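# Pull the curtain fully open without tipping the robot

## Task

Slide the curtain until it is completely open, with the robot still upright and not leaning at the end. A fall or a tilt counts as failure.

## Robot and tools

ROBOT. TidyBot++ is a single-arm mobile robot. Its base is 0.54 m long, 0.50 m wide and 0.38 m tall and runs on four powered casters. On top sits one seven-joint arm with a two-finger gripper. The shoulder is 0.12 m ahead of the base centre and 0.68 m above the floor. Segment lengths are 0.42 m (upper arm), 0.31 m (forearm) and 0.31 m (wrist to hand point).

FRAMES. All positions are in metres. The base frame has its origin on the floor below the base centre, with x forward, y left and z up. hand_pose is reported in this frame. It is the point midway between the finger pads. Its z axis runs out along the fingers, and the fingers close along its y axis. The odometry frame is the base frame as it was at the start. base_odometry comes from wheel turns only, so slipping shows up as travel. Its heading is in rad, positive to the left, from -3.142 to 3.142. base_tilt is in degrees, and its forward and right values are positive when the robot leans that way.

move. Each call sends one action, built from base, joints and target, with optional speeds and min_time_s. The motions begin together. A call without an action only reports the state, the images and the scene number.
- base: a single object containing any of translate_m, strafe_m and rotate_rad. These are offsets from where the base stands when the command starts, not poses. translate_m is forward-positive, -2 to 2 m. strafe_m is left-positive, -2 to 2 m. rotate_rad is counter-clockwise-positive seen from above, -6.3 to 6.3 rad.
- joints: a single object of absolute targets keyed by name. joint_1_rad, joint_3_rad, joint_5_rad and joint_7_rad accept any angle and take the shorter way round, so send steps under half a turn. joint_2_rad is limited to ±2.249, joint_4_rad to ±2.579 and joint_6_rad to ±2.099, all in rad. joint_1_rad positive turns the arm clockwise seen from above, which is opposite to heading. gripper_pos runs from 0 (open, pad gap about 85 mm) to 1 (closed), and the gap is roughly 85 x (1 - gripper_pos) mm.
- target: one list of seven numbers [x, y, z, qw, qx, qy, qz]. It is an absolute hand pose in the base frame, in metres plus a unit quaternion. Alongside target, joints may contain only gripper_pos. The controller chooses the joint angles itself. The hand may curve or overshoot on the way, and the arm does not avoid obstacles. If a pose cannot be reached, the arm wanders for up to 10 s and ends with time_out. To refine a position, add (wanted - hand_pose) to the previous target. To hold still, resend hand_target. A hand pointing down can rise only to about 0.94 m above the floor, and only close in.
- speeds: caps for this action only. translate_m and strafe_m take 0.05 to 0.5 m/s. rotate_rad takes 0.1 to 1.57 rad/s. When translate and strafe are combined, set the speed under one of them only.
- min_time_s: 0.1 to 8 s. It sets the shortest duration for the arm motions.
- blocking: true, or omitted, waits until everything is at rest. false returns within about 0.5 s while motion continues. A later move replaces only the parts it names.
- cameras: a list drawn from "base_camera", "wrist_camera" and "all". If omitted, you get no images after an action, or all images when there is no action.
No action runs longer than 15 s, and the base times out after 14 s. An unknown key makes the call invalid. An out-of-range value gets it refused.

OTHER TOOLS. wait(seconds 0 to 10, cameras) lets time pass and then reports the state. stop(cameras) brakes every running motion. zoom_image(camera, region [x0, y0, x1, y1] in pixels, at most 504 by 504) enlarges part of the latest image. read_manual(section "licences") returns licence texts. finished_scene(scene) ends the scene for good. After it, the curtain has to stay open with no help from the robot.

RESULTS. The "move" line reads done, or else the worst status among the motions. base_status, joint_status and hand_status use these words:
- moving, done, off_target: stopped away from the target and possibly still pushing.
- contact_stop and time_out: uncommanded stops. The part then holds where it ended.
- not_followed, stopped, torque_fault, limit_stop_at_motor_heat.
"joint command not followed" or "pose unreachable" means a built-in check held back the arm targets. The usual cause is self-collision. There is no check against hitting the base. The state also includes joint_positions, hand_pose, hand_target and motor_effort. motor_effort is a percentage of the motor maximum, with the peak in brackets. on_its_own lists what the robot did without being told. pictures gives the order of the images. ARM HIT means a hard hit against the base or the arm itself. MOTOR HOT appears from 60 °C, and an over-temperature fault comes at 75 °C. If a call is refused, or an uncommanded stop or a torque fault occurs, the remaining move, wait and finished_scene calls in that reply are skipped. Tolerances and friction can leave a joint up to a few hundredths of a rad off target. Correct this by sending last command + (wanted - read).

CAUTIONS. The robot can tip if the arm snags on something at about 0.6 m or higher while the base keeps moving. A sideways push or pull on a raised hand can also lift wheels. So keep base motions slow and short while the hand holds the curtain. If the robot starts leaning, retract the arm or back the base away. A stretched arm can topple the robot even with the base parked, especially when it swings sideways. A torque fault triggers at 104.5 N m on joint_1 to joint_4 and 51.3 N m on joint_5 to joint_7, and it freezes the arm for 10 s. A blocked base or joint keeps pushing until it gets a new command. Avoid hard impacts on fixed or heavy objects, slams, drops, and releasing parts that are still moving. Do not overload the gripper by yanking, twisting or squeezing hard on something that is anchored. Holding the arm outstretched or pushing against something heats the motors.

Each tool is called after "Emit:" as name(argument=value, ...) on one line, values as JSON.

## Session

Emit:
move(joints={"joint_6_rad": 0.95}, base={"rotate_rad": 1.5}, cameras=["wrist_camera", "base_camera"])

Scene clock: 2.37 s.
move: done
base_odometry: x=+0.000 y=+0.000 heading=+1.499
base_tilt: forward=+0.1 right=+0.4
base_status: done
joint_positions: joint_1_rad=-0.025 joint_2_rad=-0.398 joint_3_rad=+3.136 joint_4_rad=-2.533 joint_5_rad=+0.005 joint_6_rad=+0.854 joint_7_rad=+1.547 gripper_pos=+0.000
joint_status: all done
motor_effort: joint_1_rad=+0(1) joint_2_rad=-5(6) joint_3_rad=+1(1) joint_4_rad=+17(17) joint_5_rad=-1(1) joint_6_rad=+8(10) joint_7_rad=-1(1)
hand_pose: x=+0.5196 y=+0.0151 z=+0.9908 quat_wxyz=(-0.021, +0.597, +0.005, +0.802) (m; base frame)
hand_target: x=+0.5097 y=+0.0149 z=+1.0188 quat_wxyz=(-0.022, +0.558, +0.005, +0.829) (m; base frame)
hand_status: not commanded
pictures: base_camera, wrist_camera
camera_calibration:
wrist_camera: T_world_to_cam=[[0.0386661, -0.998693, -0.0334334, 0.029123], [0.292778, 0.0433127, -0.955199, 0.85337], [0.955398, 0.0271453, 0.29407, -0.654941], [0, 0, 0, 1]] pos_world=[0.374756, 0.00990168, 1.00871]

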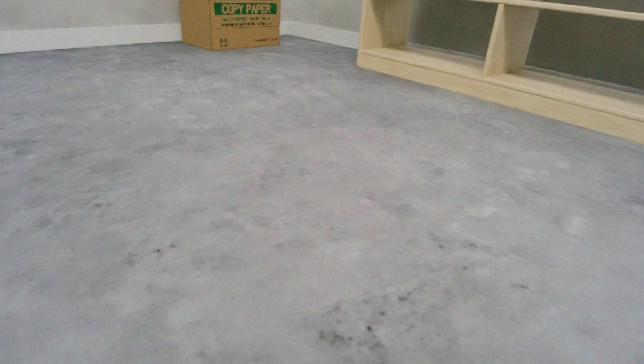

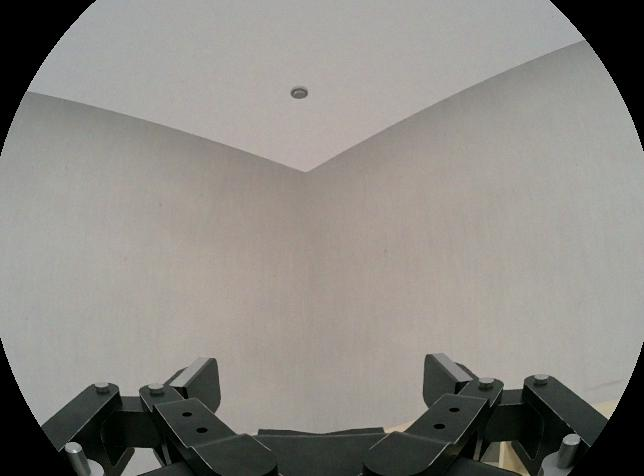

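Emit:
move(base={"rotate_rad": -1.5}, cameras=["wrist_camera", "base_camera"])

Scene clock: 17.93 s.
move: done
base_odometry: x=+0.000 y=+0.000 heading=+0.000
base_tilt: forward=+0.1 right=+0.3
base_status: done
joint_positions: joint_1_rad=-0.025 joint_2_rad=-0.398 joint_3_rad=+3.136 joint_4_rad=-2.533 joint_5_rad=+0.005 joint_6_rad=+0.854 joint_7_rad=+1.547 gripper_pos=+0.000
joint_status: not commanded
motor_effort: joint_1_rad=+1(1) joint_2_rad=-4(6) joint_3_rad=+0(2) joint_4_rad=+17(17) joint_5_rad=-1(2) joint_6_rad=+9(10) joint_7_rad=-1(1)
hand_pose: x=+0.5196 y=+0.0153 z=+0.9908 quat_wxyz=(-0.021, +0.597, +0.005, +0.802) (m; base frame)
hand_target: x=+0.5097 y=+0.0149 z=+1.0188 quat_wxyz=(-0.022, +0.558, +0.005, +0.829) (m; base frame)
hand_status: not commanded
pictures: base_camera, wrist_camera
camera_calibration:
wrist_camera: T_world_to_cam=[[0.0389297, -0.998689, -0.0332529, 0.0289425], [0.292796, 0.0432182, -0.955198, 0.853359], [0.955382, 0.0274493, 0.294094, -0.654965], [0, 0, 0, 1]] pos_world=[0.374755, 0.0100022, 1.00871]

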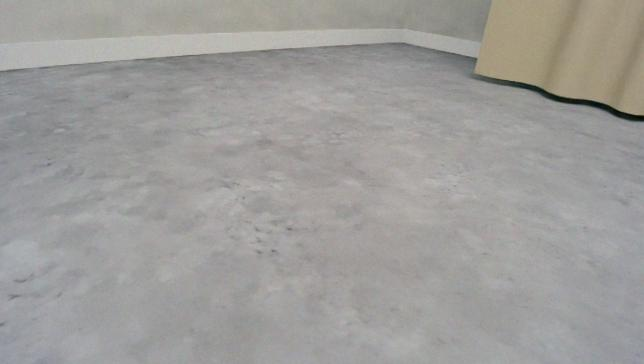

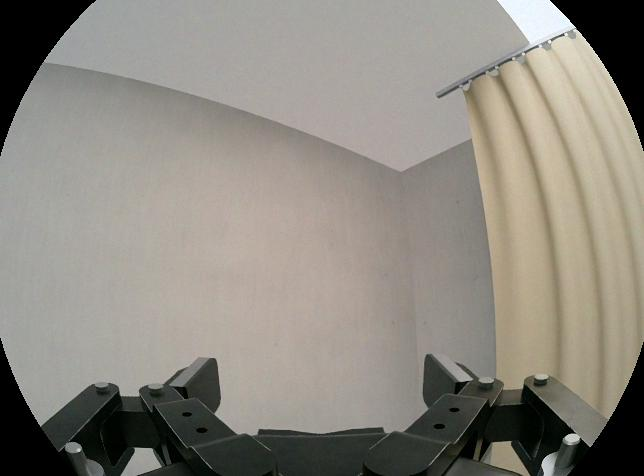

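Emit:
move(base={"rotate_rad": -0.85}, cameras=["wrist_camera", "base_camera"])

Scene clock: 23.73 s.
move: done
base_odometry: x=+0.000 y=+0.000 heading=-0.849
base_tilt: forward=+0.1 right=+0.3
base_status: done
joint_positions: joint_1_rad=-0.025 joint_2_rad=-0.398 joint_3_rad=+3.136 joint_4_rad=-2.533 joint_5_rad=+0.005 joint_6_rad=+0.854 joint_7_rad=+1.547 gripper_pos=+0.000
joint_status: not commanded
motor_effort: joint_1_rad=+0(2) joint_2_rad=-5(6) joint_3_rad=+0(2) joint_4_rad=+17(17) joint_5_rad=+0(2) joint_6_rad=+9(10) joint_7_rad=-1(1)
hand_pose: x=+0.5196 y=+0.0151 z=+0.9908 quat_wxyz=(-0.021, +0.597, +0.005, +0.802) (m; base frame)
hand_target: x=+0.5097 y=+0.0149 z=+1.0188 quat_wxyz=(-0.022, +0.558, +0.005, +0.829) (m; base frame)
hand_status: not commanded
pictures: base_camera, wrist_camera
camera_calibration:
wrist_camera: T_world_to_cam=[[0.0385426, -0.9987, -0.0333654, 0.029101], [0.292786, 0.0432115, -0.955201, 0.85337], [0.955401, 0.027047, 0.294071, -0.654942], [0, 0, 0, 1]] pos_world=[0.374756, 0.00990192, 1.00871]

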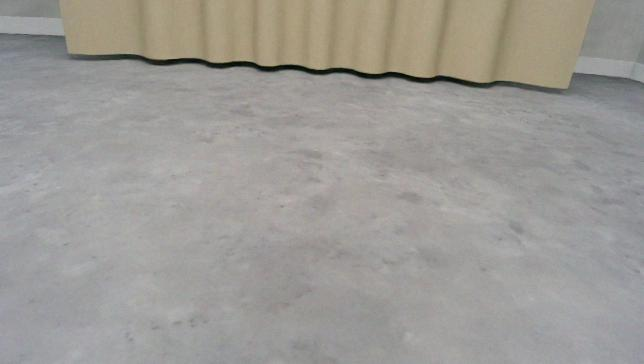

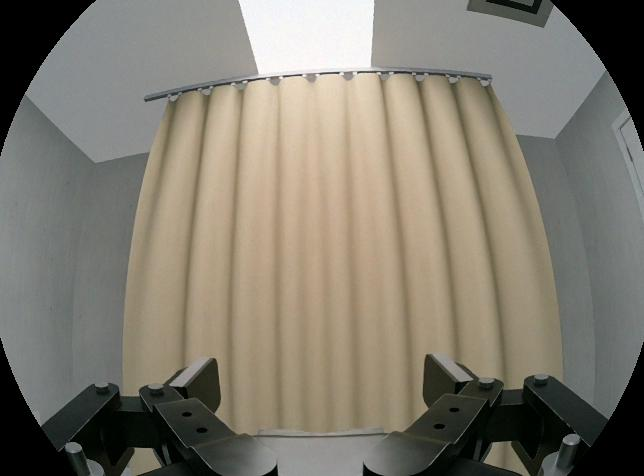

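Emit:
move(base={"translate_m": 1.333, "strafe_m": 1.503, "rotate_rad": -1.60}, target=[0.3, 0.5, 1.1, 0, 0.7071, 0, 0.7071], cameras=["wrist_camera", "base_camera"])

Scene clock: 51.13 s.
move: done
base_odometry: x=+2.009 y=-0.007 heading=-2.449
base_tilt: forward=+0.0 right=+0.3
base_status: done
joint_positions: joint_1_rad=+0.966 joint_2_rad=-1.072 joint_3_rad=+2.360 joint_4_rad=-0.888 joint_5_rad=-0.379 joint_6_rad=-1.213 joint_7_rad=+0.958 gripper_pos=+0.000
joint_status: not commanded
motor_effort: joint_1_rad=+1(2) joint_2_rad=+29(32) joint_3_rad=+11(12) joint_4_rad=+3(20) joint_5_rad=+5(6) joint_6_rad=+8(10) joint_7_rad=-1(1)
hand_pose: x=+0.3040 y=+0.4816 z=+1.1465 quat_wxyz=(+0.002, +0.678, +0.007, +0.735) (m; base frame)
hand_target: x=+0.3000 y=+0.5000 z=+1.1000 quat_wxyz=(+0.000, +0.707, +0.000, +0.707) (m; base frame)
hand_status: done (0.050 m and 4.7 deg from the pose sent, 0.543 m and 16.8 deg at the start)
pictures: base_camera, wrist_camera
camera_calibration:
wrist_camera: T_world_to_cam=[[0.00243012, -0.999989, -0.0040053, 0.486477], [0.0882752, 0.00420419, -0.996087, 1.17297], [0.996093, 0.00206704, 0.0882844, -0.271844], [0, 0, 0, 1]] pos_world=[0.166055, 0.482102, 1.19433]

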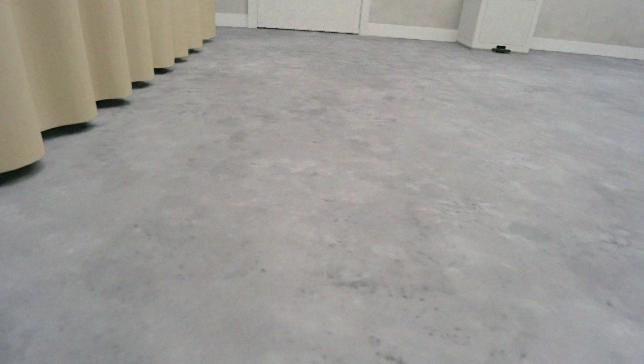

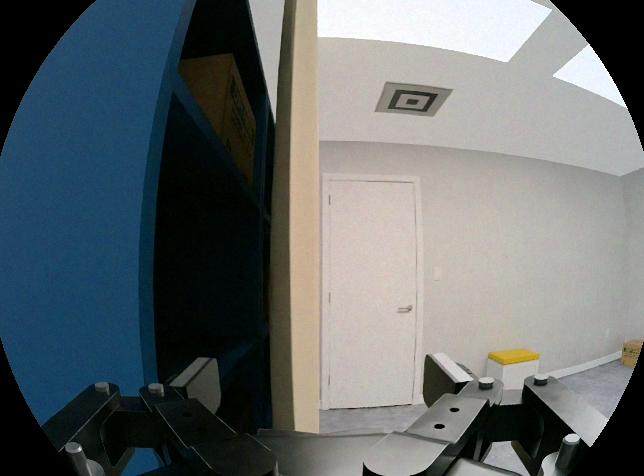

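Emit:
move(base={"translate_m": 0.18, "strafe_m": 0.028}, speeds={"translate_m": 0.25}, cameras=["wrist_camera"])

Emit:
move(joints={"gripper_pos": 1}, cameras=["wrist_camera"])

Scene clock: 67.67 s.
move: done
base_odometry: x=+1.888 y=-0.144 heading=-2.449
base_tilt: forward=+0.0 right=+0.3
base_status: done
joint_positions: joint_1_rad=+0.981 joint_2_rad=-1.073 joint_3_rad=+2.359 joint_4_rad=-0.887 joint_5_rad=-0.380 joint_6_rad=-1.214 joint_7_rad=+0.958 gripper_pos=+0.000
joint_status: not commanded
motor_effort: joint_1_rad=+0(4) joint_2_rad=+29(32) joint_3_rad=+11(12) joint_4_rad=+3(4) joint_5_rad=+5(5) joint_6_rad=+8(8) joint_7_rad=-1(1)
hand_pose: x=+0.3106 y=+0.4798 z=+1.1460 quat_wxyz=(+0.007, +0.678, +0.002, +0.735) (m; base frame)
hand_target: x=+0.3000 y=+0.5000 z=+1.1000 quat_wxyz=(+0.000, +0.707, +0.000, +0.707) (m; base frame)
hand_status: not commanded
pictures: wrist_camera
camera_calibration:
wrist_camera: T_world_to_cam=[[-0.0106753, -0.999938, -0.00304329, 0.487645], [0.0875121, 0.00209752, -0.996161, 1.17323], [0.996106, -0.0109007, 0.0874844, -0.271102], [0, 0, 0, 1]] pos_world=[0.17258, 0.482199, 1.19393]

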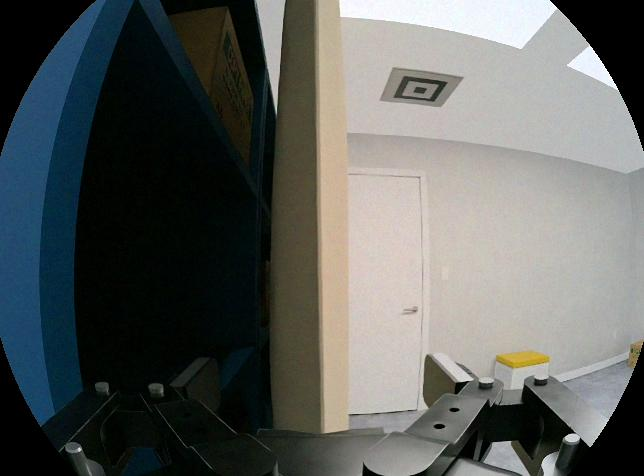

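Scene clock: 68.77 s.
move: done
base_odometry: x=+1.888 y=-0.144 heading=-2.449
base_tilt: forward=+0.0 right=+0.3
base_status: not commanded
joint_positions: joint_1_rad=+0.981 joint_2_rad=-1.073 joint_3_rad=+2.359 joint_4_rad=-0.887 joint_5_rad=-0.380 joint_6_rad=-1.214 joint_7_rad=+0.958 gripper_pos=+0.999
joint_status: all done
motor_effort: joint_1_rad=+0(1) joint_2_rad=+30(31) joint_3_rad=+11(12) joint_4_rad=+3(4) joint_5_rad=+5(5) joint_6_rad=+7(9) joint_7_rad=-1(1)
hand_pose: x=+0.3106 y=+0.4798 z=+1.1460 quat_wxyz=(+0.007, +0.678, +0.002, +0.735) (m; base frame)
hand_target: x=+0.3000 y=+0.5000 z=+1.1000 quat_wxyz=(+0.000, +0.707, +0.000, +0.707) (m; base frame)
hand_status: not commanded
pictures: wrist_camera
camera_calibration:
wrist_camera: T_world_to_cam=[[-0.0106753, -0.999938, -0.00304329, 0.487645], [0.0875121, 0.00209752, -0.996161, 1.17323], [0.996106, -0.0109007, 0.0874844, -0.271102], [0, 0, 0, 1]] pos_world=[0.17258, 0.482199, 1.19393]

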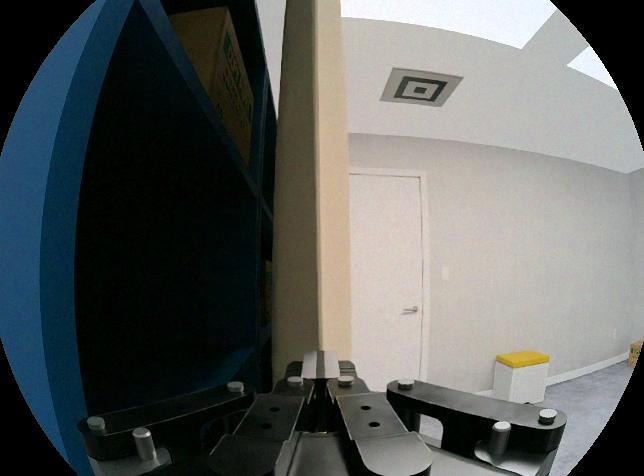

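Emit:
move(joints={"gripper_pos": 0}, cameras=[])

Emit:
move(base={"translate_m": 0.08}, cameras=["wrist_camera"])

Emit:
move(joints={"gripper_pos": 1}, cameras=["wrist_camera"])

Scene clock: 92.00 s.
move: done
base_odometry: x=+1.888 y=-0.144 heading=-2.449
base_tilt: forward=+0.0 right=+0.3
base_status: not commanded
joint_positions: joint_1_rad=+0.981 joint_2_rad=-1.073 joint_3_rad=+2.359 joint_4_rad=-0.887 joint_5_rad=-0.380 joint_6_rad=-1.214 joint_7_rad=+0.958 gripper_pos=+0.000
joint_status: all done
motor_effort: joint_1_rad=+0(1) joint_2_rad=+31(31) joint_3_rad=+11(12) joint_4_rad=+3(3) joint_5_rad=+5(5) joint_6_rad=+8(8) joint_7_rad=-1(1)
hand_pose: x=+0.3106 y=+0.4798 z=+1.1460 quat_wxyz=(+0.007, +0.678, +0.002, +0.735) (m; base frame)
hand_target: x=+0.3000 y=+0.5000 z=+1.1000 quat_wxyz=(+0.000, +0.707, +0.000, +0.707) (m; base frame)
hand_status: not commanded
pictures: none
No camera images: "cameras" was empty.

Scene clock: 93.20 s.
move: done
base_odometry: x=+1.827 y=-0.195 heading=-2.449
base_tilt: forward=+0.0 right=+0.3
base_status: done
joint_positions: joint_1_rad=+0.985 joint_2_rad=-1.073 joint_3_rad=+2.359 joint_4_rad=-0.886 joint_5_rad=-0.380 joint_6_rad=-1.214 joint_7_rad=+0.958 gripper_pos=+0.000
joint_status: not commanded
motor_effort: joint_1_rad=+0(3) joint_2_rad=+30(32) joint_3_rad=+11(11) joint_4_rad=+3(5) joint_5_rad=+5(5) joint_6_rad=+8(8) joint_7_rad=-1(1)
hand_pose: x=+0.3121 y=+0.4797 z=+1.1460 quat_wxyz=(+0.008, +0.678, +0.002, +0.735) (m; base frame)
hand_target: x=+0.3000 y=+0.5000 z=+1.1000 quat_wxyz=(+0.000, +0.707, +0.000, +0.707) (m; base frame)
hand_status: not commanded
pictures: wrist_camera
camera_calibration:
wrist_camera: T_world_to_cam=[[-0.0137312, -0.999903, -0.00236722, 0.487669], [0.0880094, 0.00114967, -0.996119, 1.17332], [0.996025, -0.0138862, 0.0879851, -0.271731], [0, 0, 0, 1]] pos_world=[0.174084, 0.482499, 1.19383]

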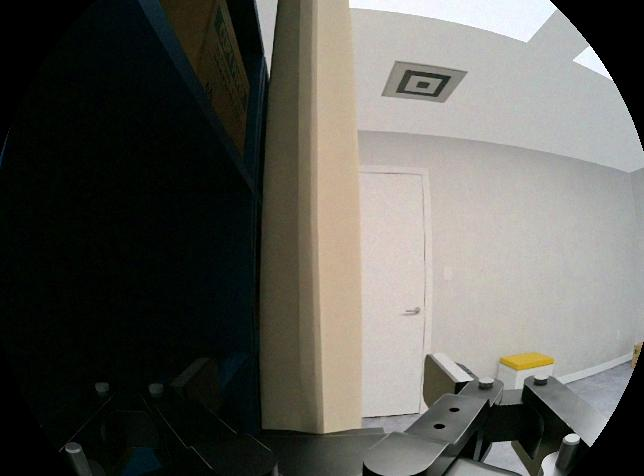

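Scene clock: 94.30 s.
move: done
base_odometry: x=+1.827 y=-0.195 heading=-2.449
base_tilt: forward=+0.0 right=+0.3
base_status: not commanded
joint_positions: joint_1_rad=+0.985 joint_2_rad=-1.073 joint_3_rad=+2.359 joint_4_rad=-0.886 joint_5_rad=-0.380 joint_6_rad=-1.214 joint_7_rad=+0.958 gripper_pos=+0.990
joint_status: all done
motor_effort: joint_1_rad=+1(1) joint_2_rad=+30(31) joint_3_rad=+11(12) joint_4_rad=+3(4) joint_5_rad=+5(5) joint_6_rad=+9(9) joint_7_rad=-1(1)
hand_pose: x=+0.3121 y=+0.4797 z=+1.1460 quat_wxyz=(+0.008, +0.678, +0.002, +0.735) (m; base frame)
hand_target: x=+0.3000 y=+0.5000 z=+1.1000 quat_wxyz=(+0.000, +0.707, +0.000, +0.707) (m; base frame)
hand_status: not commanded
pictures: wrist_camera
camera_calibration:
wrist_camera: T_world_to_cam=[[-0.0137312, -0.999903, -0.00236722, 0.487669], [0.0880094, 0.00114967, -0.996119, 1.17332], [0.996025, -0.0138862, 0.0879851, -0.271731], [0, 0, 0, 1]] pos_world=[0.174084, 0.482499, 1.19383]

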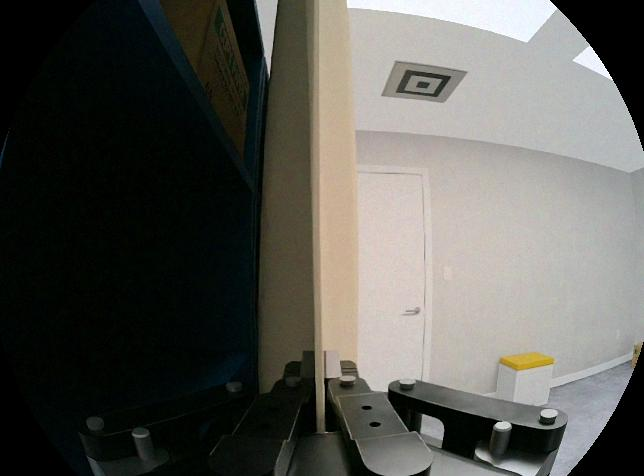

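Emit:
move(base={"translate_m": 0.9, "strafe_m": -0.06}, speeds={"translate_m": 0.35}, cameras=["wrist_camera"])

Emit:
move(base={"translate_m": 0.75, "strafe_m": -0.03}, speeds={"translate_m": 0.35}, cameras=["wrist_camera", "base_camera"])

Scene clock: 107.53 s.
move: done
base_odometry: x=+1.096 y=-0.724 heading=-2.449
base_tilt: forward=+0.1 right=+0.3
base_status: done
joint_positions: joint_1_rad=+0.973 joint_2_rad=-1.074 joint_3_rad=+2.365 joint_4_rad=-0.863 joint_5_rad=-0.381 joint_6_rad=-1.215 joint_7_rad=+0.957 gripper_pos=+0.990
joint_status: not commanded
motor_effort: joint_1_rad=+3(4) joint_2_rad=+28(33) joint_3_rad=+4(11) joint_4_rad=-2(3) joint_5_rad=-1(6) joint_6_rad=-1(8) joint_7_rad=-1(1)
hand_pose: x=+0.2987 y=+0.4883 z=+1.1523 quat_wxyz=(+0.002, +0.671, +0.012, +0.741) (m; base frame)
hand_target: x=+0.3000 y=+0.5000 z=+1.1000 quat_wxyz=(+0.000, +0.707, +0.000, +0.707) (m; base frame)
hand_status: not commanded
pictures: wrist_camera
camera_calibration:
wrist_camera: T_world_to_cam=[[0.00965329, -0.999947, 0.00352278, 0.48234], [0.106885, -0.00247093, -0.994268, 1.17478], [0.994225, 0.0099745, 0.106856, -0.291794], [0, 0, 0, 1]] pos_world=[0.159886, 0.488128, 1.19753]

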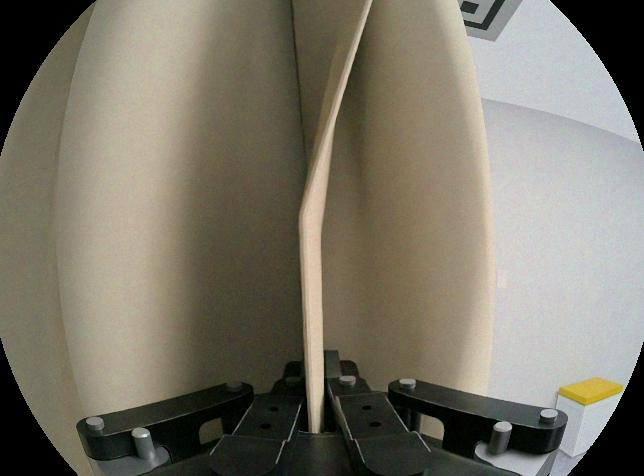

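Scene clock: 110.60 s.
move: done
base_odometry: x=+0.499 y=-1.180 heading=-2.449
base_tilt: forward=+0.0 right=+0.3
base_status: done
joint_positions: joint_1_rad=+0.961 joint_2_rad=-1.074 joint_3_rad=+2.383 joint_4_rad=-0.847 joint_5_rad=-0.381 joint_6_rad=-1.215 joint_7_rad=+0.957 gripper_pos=+0.990
joint_status: not commanded
motor_effort: joint_1_rad=+5(7) joint_2_rad=+28(30) joint_3_rad=+1(5) joint_4_rad=-6(6) joint_5_rad=-3(4) joint_6_rad=-5(7) joint_7_rad=-1(1)
hand_pose: x=+0.2864 y=+0.4901 z=+1.1620 quat_wxyz=(-0.004, +0.662, +0.015, +0.749) (m; base frame)
hand_target: x=+0.3000 y=+0.5000 z=+1.1000 quat_wxyz=(+0.000, +0.707, +0.000, +0.707) (m; base frame)
hand_status: not commanded
pictures: base_camera, wrist_camera
camera_calibration:
wrist_camera: T_world_to_cam=[[0.0224204, -0.999748, 0.00140277, 0.482928], [0.130114, 0.00152676, -0.991498, 1.1739], [0.991245, 0.0224123, 0.130116, -0.3128], [0, 0, 0, 1]] pos_world=[0.146493, 0.488024, 1.20394]

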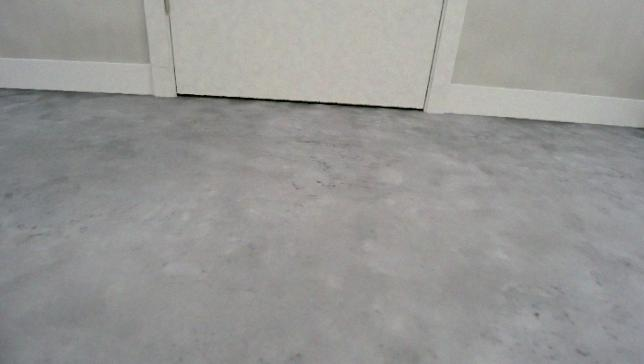

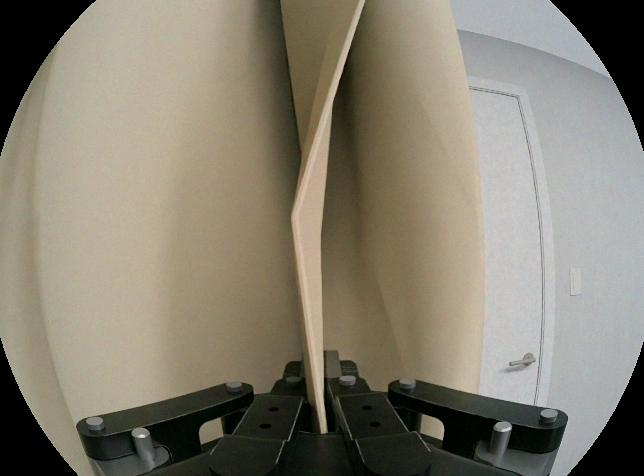

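Emit:
move(base={"translate_m": 0.4, "strafe_m": -0.03}, speeds={"translate_m": 0.3}, cameras=["wrist_camera"])

Emit:
move(base={"translate_m": 0.2}, speeds={"translate_m": 0.25}, cameras=["wrist_camera", "base_camera"])

Scene clock: 120.87 s.
move: done
base_odometry: x=+0.173 y=-1.413 heading=-2.448
base_tilt: forward=+0.0 right=+0.3
base_status: done
joint_positions: joint_1_rad=+0.922 joint_2_rad=-1.074 joint_3_rad=+2.439 joint_4_rad=-0.795 joint_5_rad=-0.376 joint_6_rad=-1.199 joint_7_rad=+0.957 gripper_pos=+0.990
joint_status: not commanded
motor_effort: joint_1_rad=+13(14) joint_2_rad=+29(31) joint_3_rad=-8(10) joint_4_rad=-16(18) joint_5_rad=-10(11) joint_6_rad=-20(22) joint_7_rad=-2(2)
hand_pose: x=+0.2426 y=+0.4967 z=+1.1969 quat_wxyz=(-0.023, +0.627, +0.029, +0.778) (m; base frame)
hand_target: x=+0.3000 y=+0.5000 z=+1.1000 quat_wxyz=(+0.000, +0.707, +0.000, +0.707) (m; base frame)
hand_status: not commanded
pictures: wrist_camera
camera_calibration:
wrist_camera: T_world_to_cam=[[0.0703208, -0.997524, 0.0000865251, 0.479286], [0.220733, 0.0154761, -0.975211, 1.16582], [0.972796, 0.0685967, 0.221275, -0.401694], [0, 0, 0, 1]] pos_world=[0.0997281, 0.487612, 1.22576]

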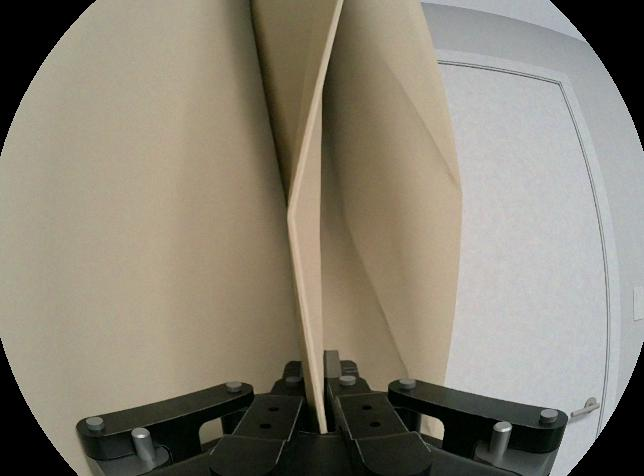

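Scene clock: 122.57 s.
move: done
base_odometry: x=+0.019 y=-1.540 heading=-2.448
base_tilt: forward=+0.0 right=+0.2
base_status: done
joint_positions: joint_1_rad=+0.873 joint_2_rad=-1.074 joint_3_rad=+2.481 joint_4_rad=-0.746 joint_5_rad=-0.341 joint_6_rad=-1.137 joint_7_rad=+0.957 gripper_pos=+0.990
joint_status: not commanded
motor_effort: joint_1_rad=+22(23) joint_2_rad=+30(31) joint_3_rad=-16(18) joint_4_rad=-26(27) joint_5_rad=-17(18) joint_6_rad=-32(35) joint_7_rad=-2(2)
hand_pose: x=+0.1890 y=+0.5058 z=+1.2395 quat_wxyz=(-0.043, +0.572, +0.053, +0.818) (m; base frame)
hand_target: x=+0.3000 y=+0.5000 z=+1.1000 quat_wxyz=(+0.000, +0.707, +0.000, +0.707) (m; base frame)
hand_status: not commanded
pictures: base_camera, wrist_camera
camera_calibration:
wrist_camera: T_world_to_cam=[[0.13134, -0.991138, 0.0199041, 0.452792], [0.347955, 0.02729, -0.937114, 1.14179], [0.928266, 0.130006, 0.348456, -0.539903], [0, 0, 0, 1]] pos_world=[0.044413, 0.487811, 1.2491]

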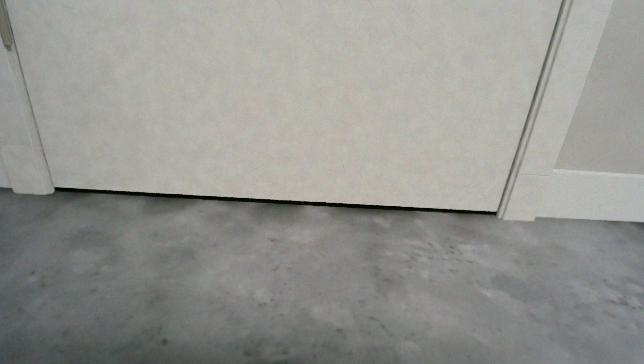

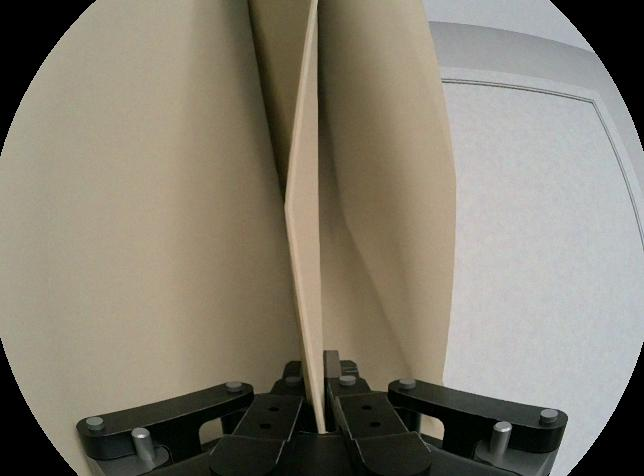

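Emit:
move(base={"translate_m": -0.23}, speeds={"translate_m": 0.2})

Emit:
move(joints={"gripper_pos": 0})

Emit:
move(base={"translate_m": -0.45}, joints={"joint_6_rad": -0.6})

Emit:
move(base={"strafe_m": -0.9, "rotate_rad": 0.6, "translate_m": -0.2}, cameras=["wrist_camera"])

Scene clock: 134.27 s.
move: done
base_odometry: x=+0.196 y=-1.393 heading=-2.447
base_tilt: forward=+0.0 right=+0.3
base_status: done
joint_positions: joint_1_rad=+0.931 joint_2_rad=-1.074 joint_3_rad=+2.408 joint_4_rad=-0.801 joint_5_rad=-0.341 joint_6_rad=-1.149 joint_7_rad=+0.957 gripper_pos=+0.990
joint_status: not commanded
motor_effort: joint_1_rad=+6(21) joint_2_rad=+29(31) joint_3_rad=+1(16) joint_4_rad=-7(27) joint_5_rad=-3(16) joint_6_rad=-6(33) joint_7_rad=-1(2)
hand_pose: x=+0.2491 y=+0.5048 z=+1.2024 quat_wxyz=(-0.016, +0.614, +0.039, +0.788) (m; base frame)
hand_target: x=+0.3000 y=+0.5000 z=+1.1000 quat_wxyz=(+0.000, +0.707, +0.000, +0.707) (m; base frame)
hand_status: not commanded
pictures: none

Scene clock: 135.37 s.
move: done
base_odometry: x=+0.196 y=-1.393 heading=-2.447
base_tilt: forward=+0.0 right=+0.3
base_status: not commanded
joint_positions: joint_1_rad=+0.969 joint_2_rad=-1.076 joint_3_rad=+2.354 joint_4_rad=-0.856 joint_5_rad=-0.390 joint_6_rad=-1.239 joint_7_rad=+0.956 gripper_pos=+0.000
joint_status: all done
motor_effort: joint_1_rad=+2(6) joint_2_rad=+32(33) joint_3_rad=+11(12) joint_4_rad=+3(6) joint_5_rad=+6(6) joint_6_rad=+9(9) joint_7_rad=-1(1)
hand_pose: x=+0.2962 y=+0.4932 z=+1.1415 quat_wxyz=(+0.001, +0.681, +0.016, +0.732) (m; base frame)
hand_target: x=+0.3000 y=+0.5000 z=+1.1000 quat_wxyz=(+0.000, +0.707, +0.000, +0.707) (m; base frame)
hand_status: not commanded
pictures: none

Scene clock: 137.50 s.
move: done
base_odometry: x=+0.542 y=-1.105 heading=-2.446
base_tilt: forward=+0.0 right=+0.3
base_status: done
joint_positions: joint_1_rad=+0.973 joint_2_rad=-1.076 joint_3_rad=+2.354 joint_4_rad=-0.868 joint_5_rad=-0.390 joint_6_rad=-0.683 joint_7_rad=+0.956 gripper_pos=+0.000
joint_status: all done
motor_effort: joint_1_rad=+0(4) joint_2_rad=+32(34) joint_3_rad=+12(12) joint_4_rad=+2(5) joint_5_rad=+3(6) joint_6_rad=+6(12) joint_7_rad=-1(1)
hand_pose: x=+0.2453 y=+0.5853 z=+1.2679 quat_wxyz=(-0.107, +0.495, +0.126, +0.853) (m; base frame)
hand_target: x=+0.2270 y=+0.6223 z=+1.2586 quat_wxyz=(-0.148, +0.473, +0.148, +0.856) (m; base frame)
hand_status: not commanded
pictures: none

Scene clock: 140.70 s.
move: done
base_odometry: x=+0.119 y=-0.285 heading=-1.846
base_tilt: forward=+0.0 right=+0.3
base_status: done
joint_positions: joint_1_rad=+0.980 joint_2_rad=-1.078 joint_3_rad=+2.351 joint_4_rad=-0.868 joint_5_rad=-0.390 joint_6_rad=-0.681 joint_7_rad=+0.956 gripper_pos=+0.000
joint_status: not commanded
motor_effort: joint_1_rad=+0(5) joint_2_rad=+32(35) joint_3_rad=+12(14) joint_4_rad=+2(4) joint_5_rad=+4(4) joint_6_rad=+5(7) joint_7_rad=-1(1)
hand_pose: x=+0.2488 y=+0.5866 z=+1.2664 quat_wxyz=(-0.104, +0.495, +0.126, +0.853) (m; base frame)
hand_target: x=+0.2270 y=+0.6223 z=+1.2586 quat_wxyz=(-0.148, +0.473, +0.148, +0.856) (m; base frame)
hand_status: not commanded
pictures: wrist_camera
camera_calibration:
wrist_camera: T_world_to_cam=[[0.306223, -0.94712, 0.0958672, 0.359021], [0.490262, 0.0705807, -0.868713, 0.996547], [0.816009, 0.31302, 0.48595, -0.868763], [0, 0, 0, 1]] pos_world=[0.110409, 0.541639, 1.25347]

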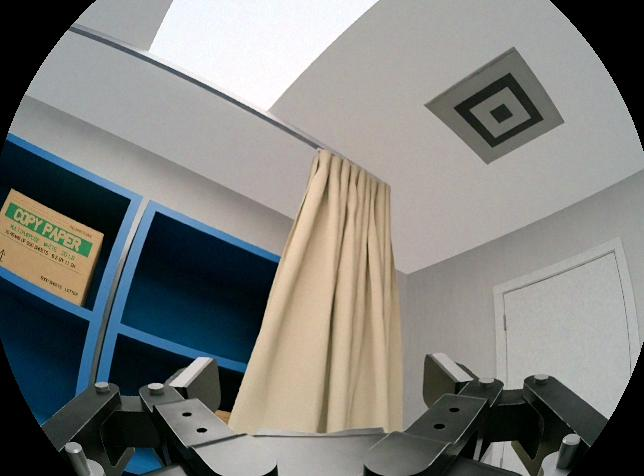

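Gathered like scene 2.

Emit:
finished_scene(scene=3)

The scene is finished: the task was done.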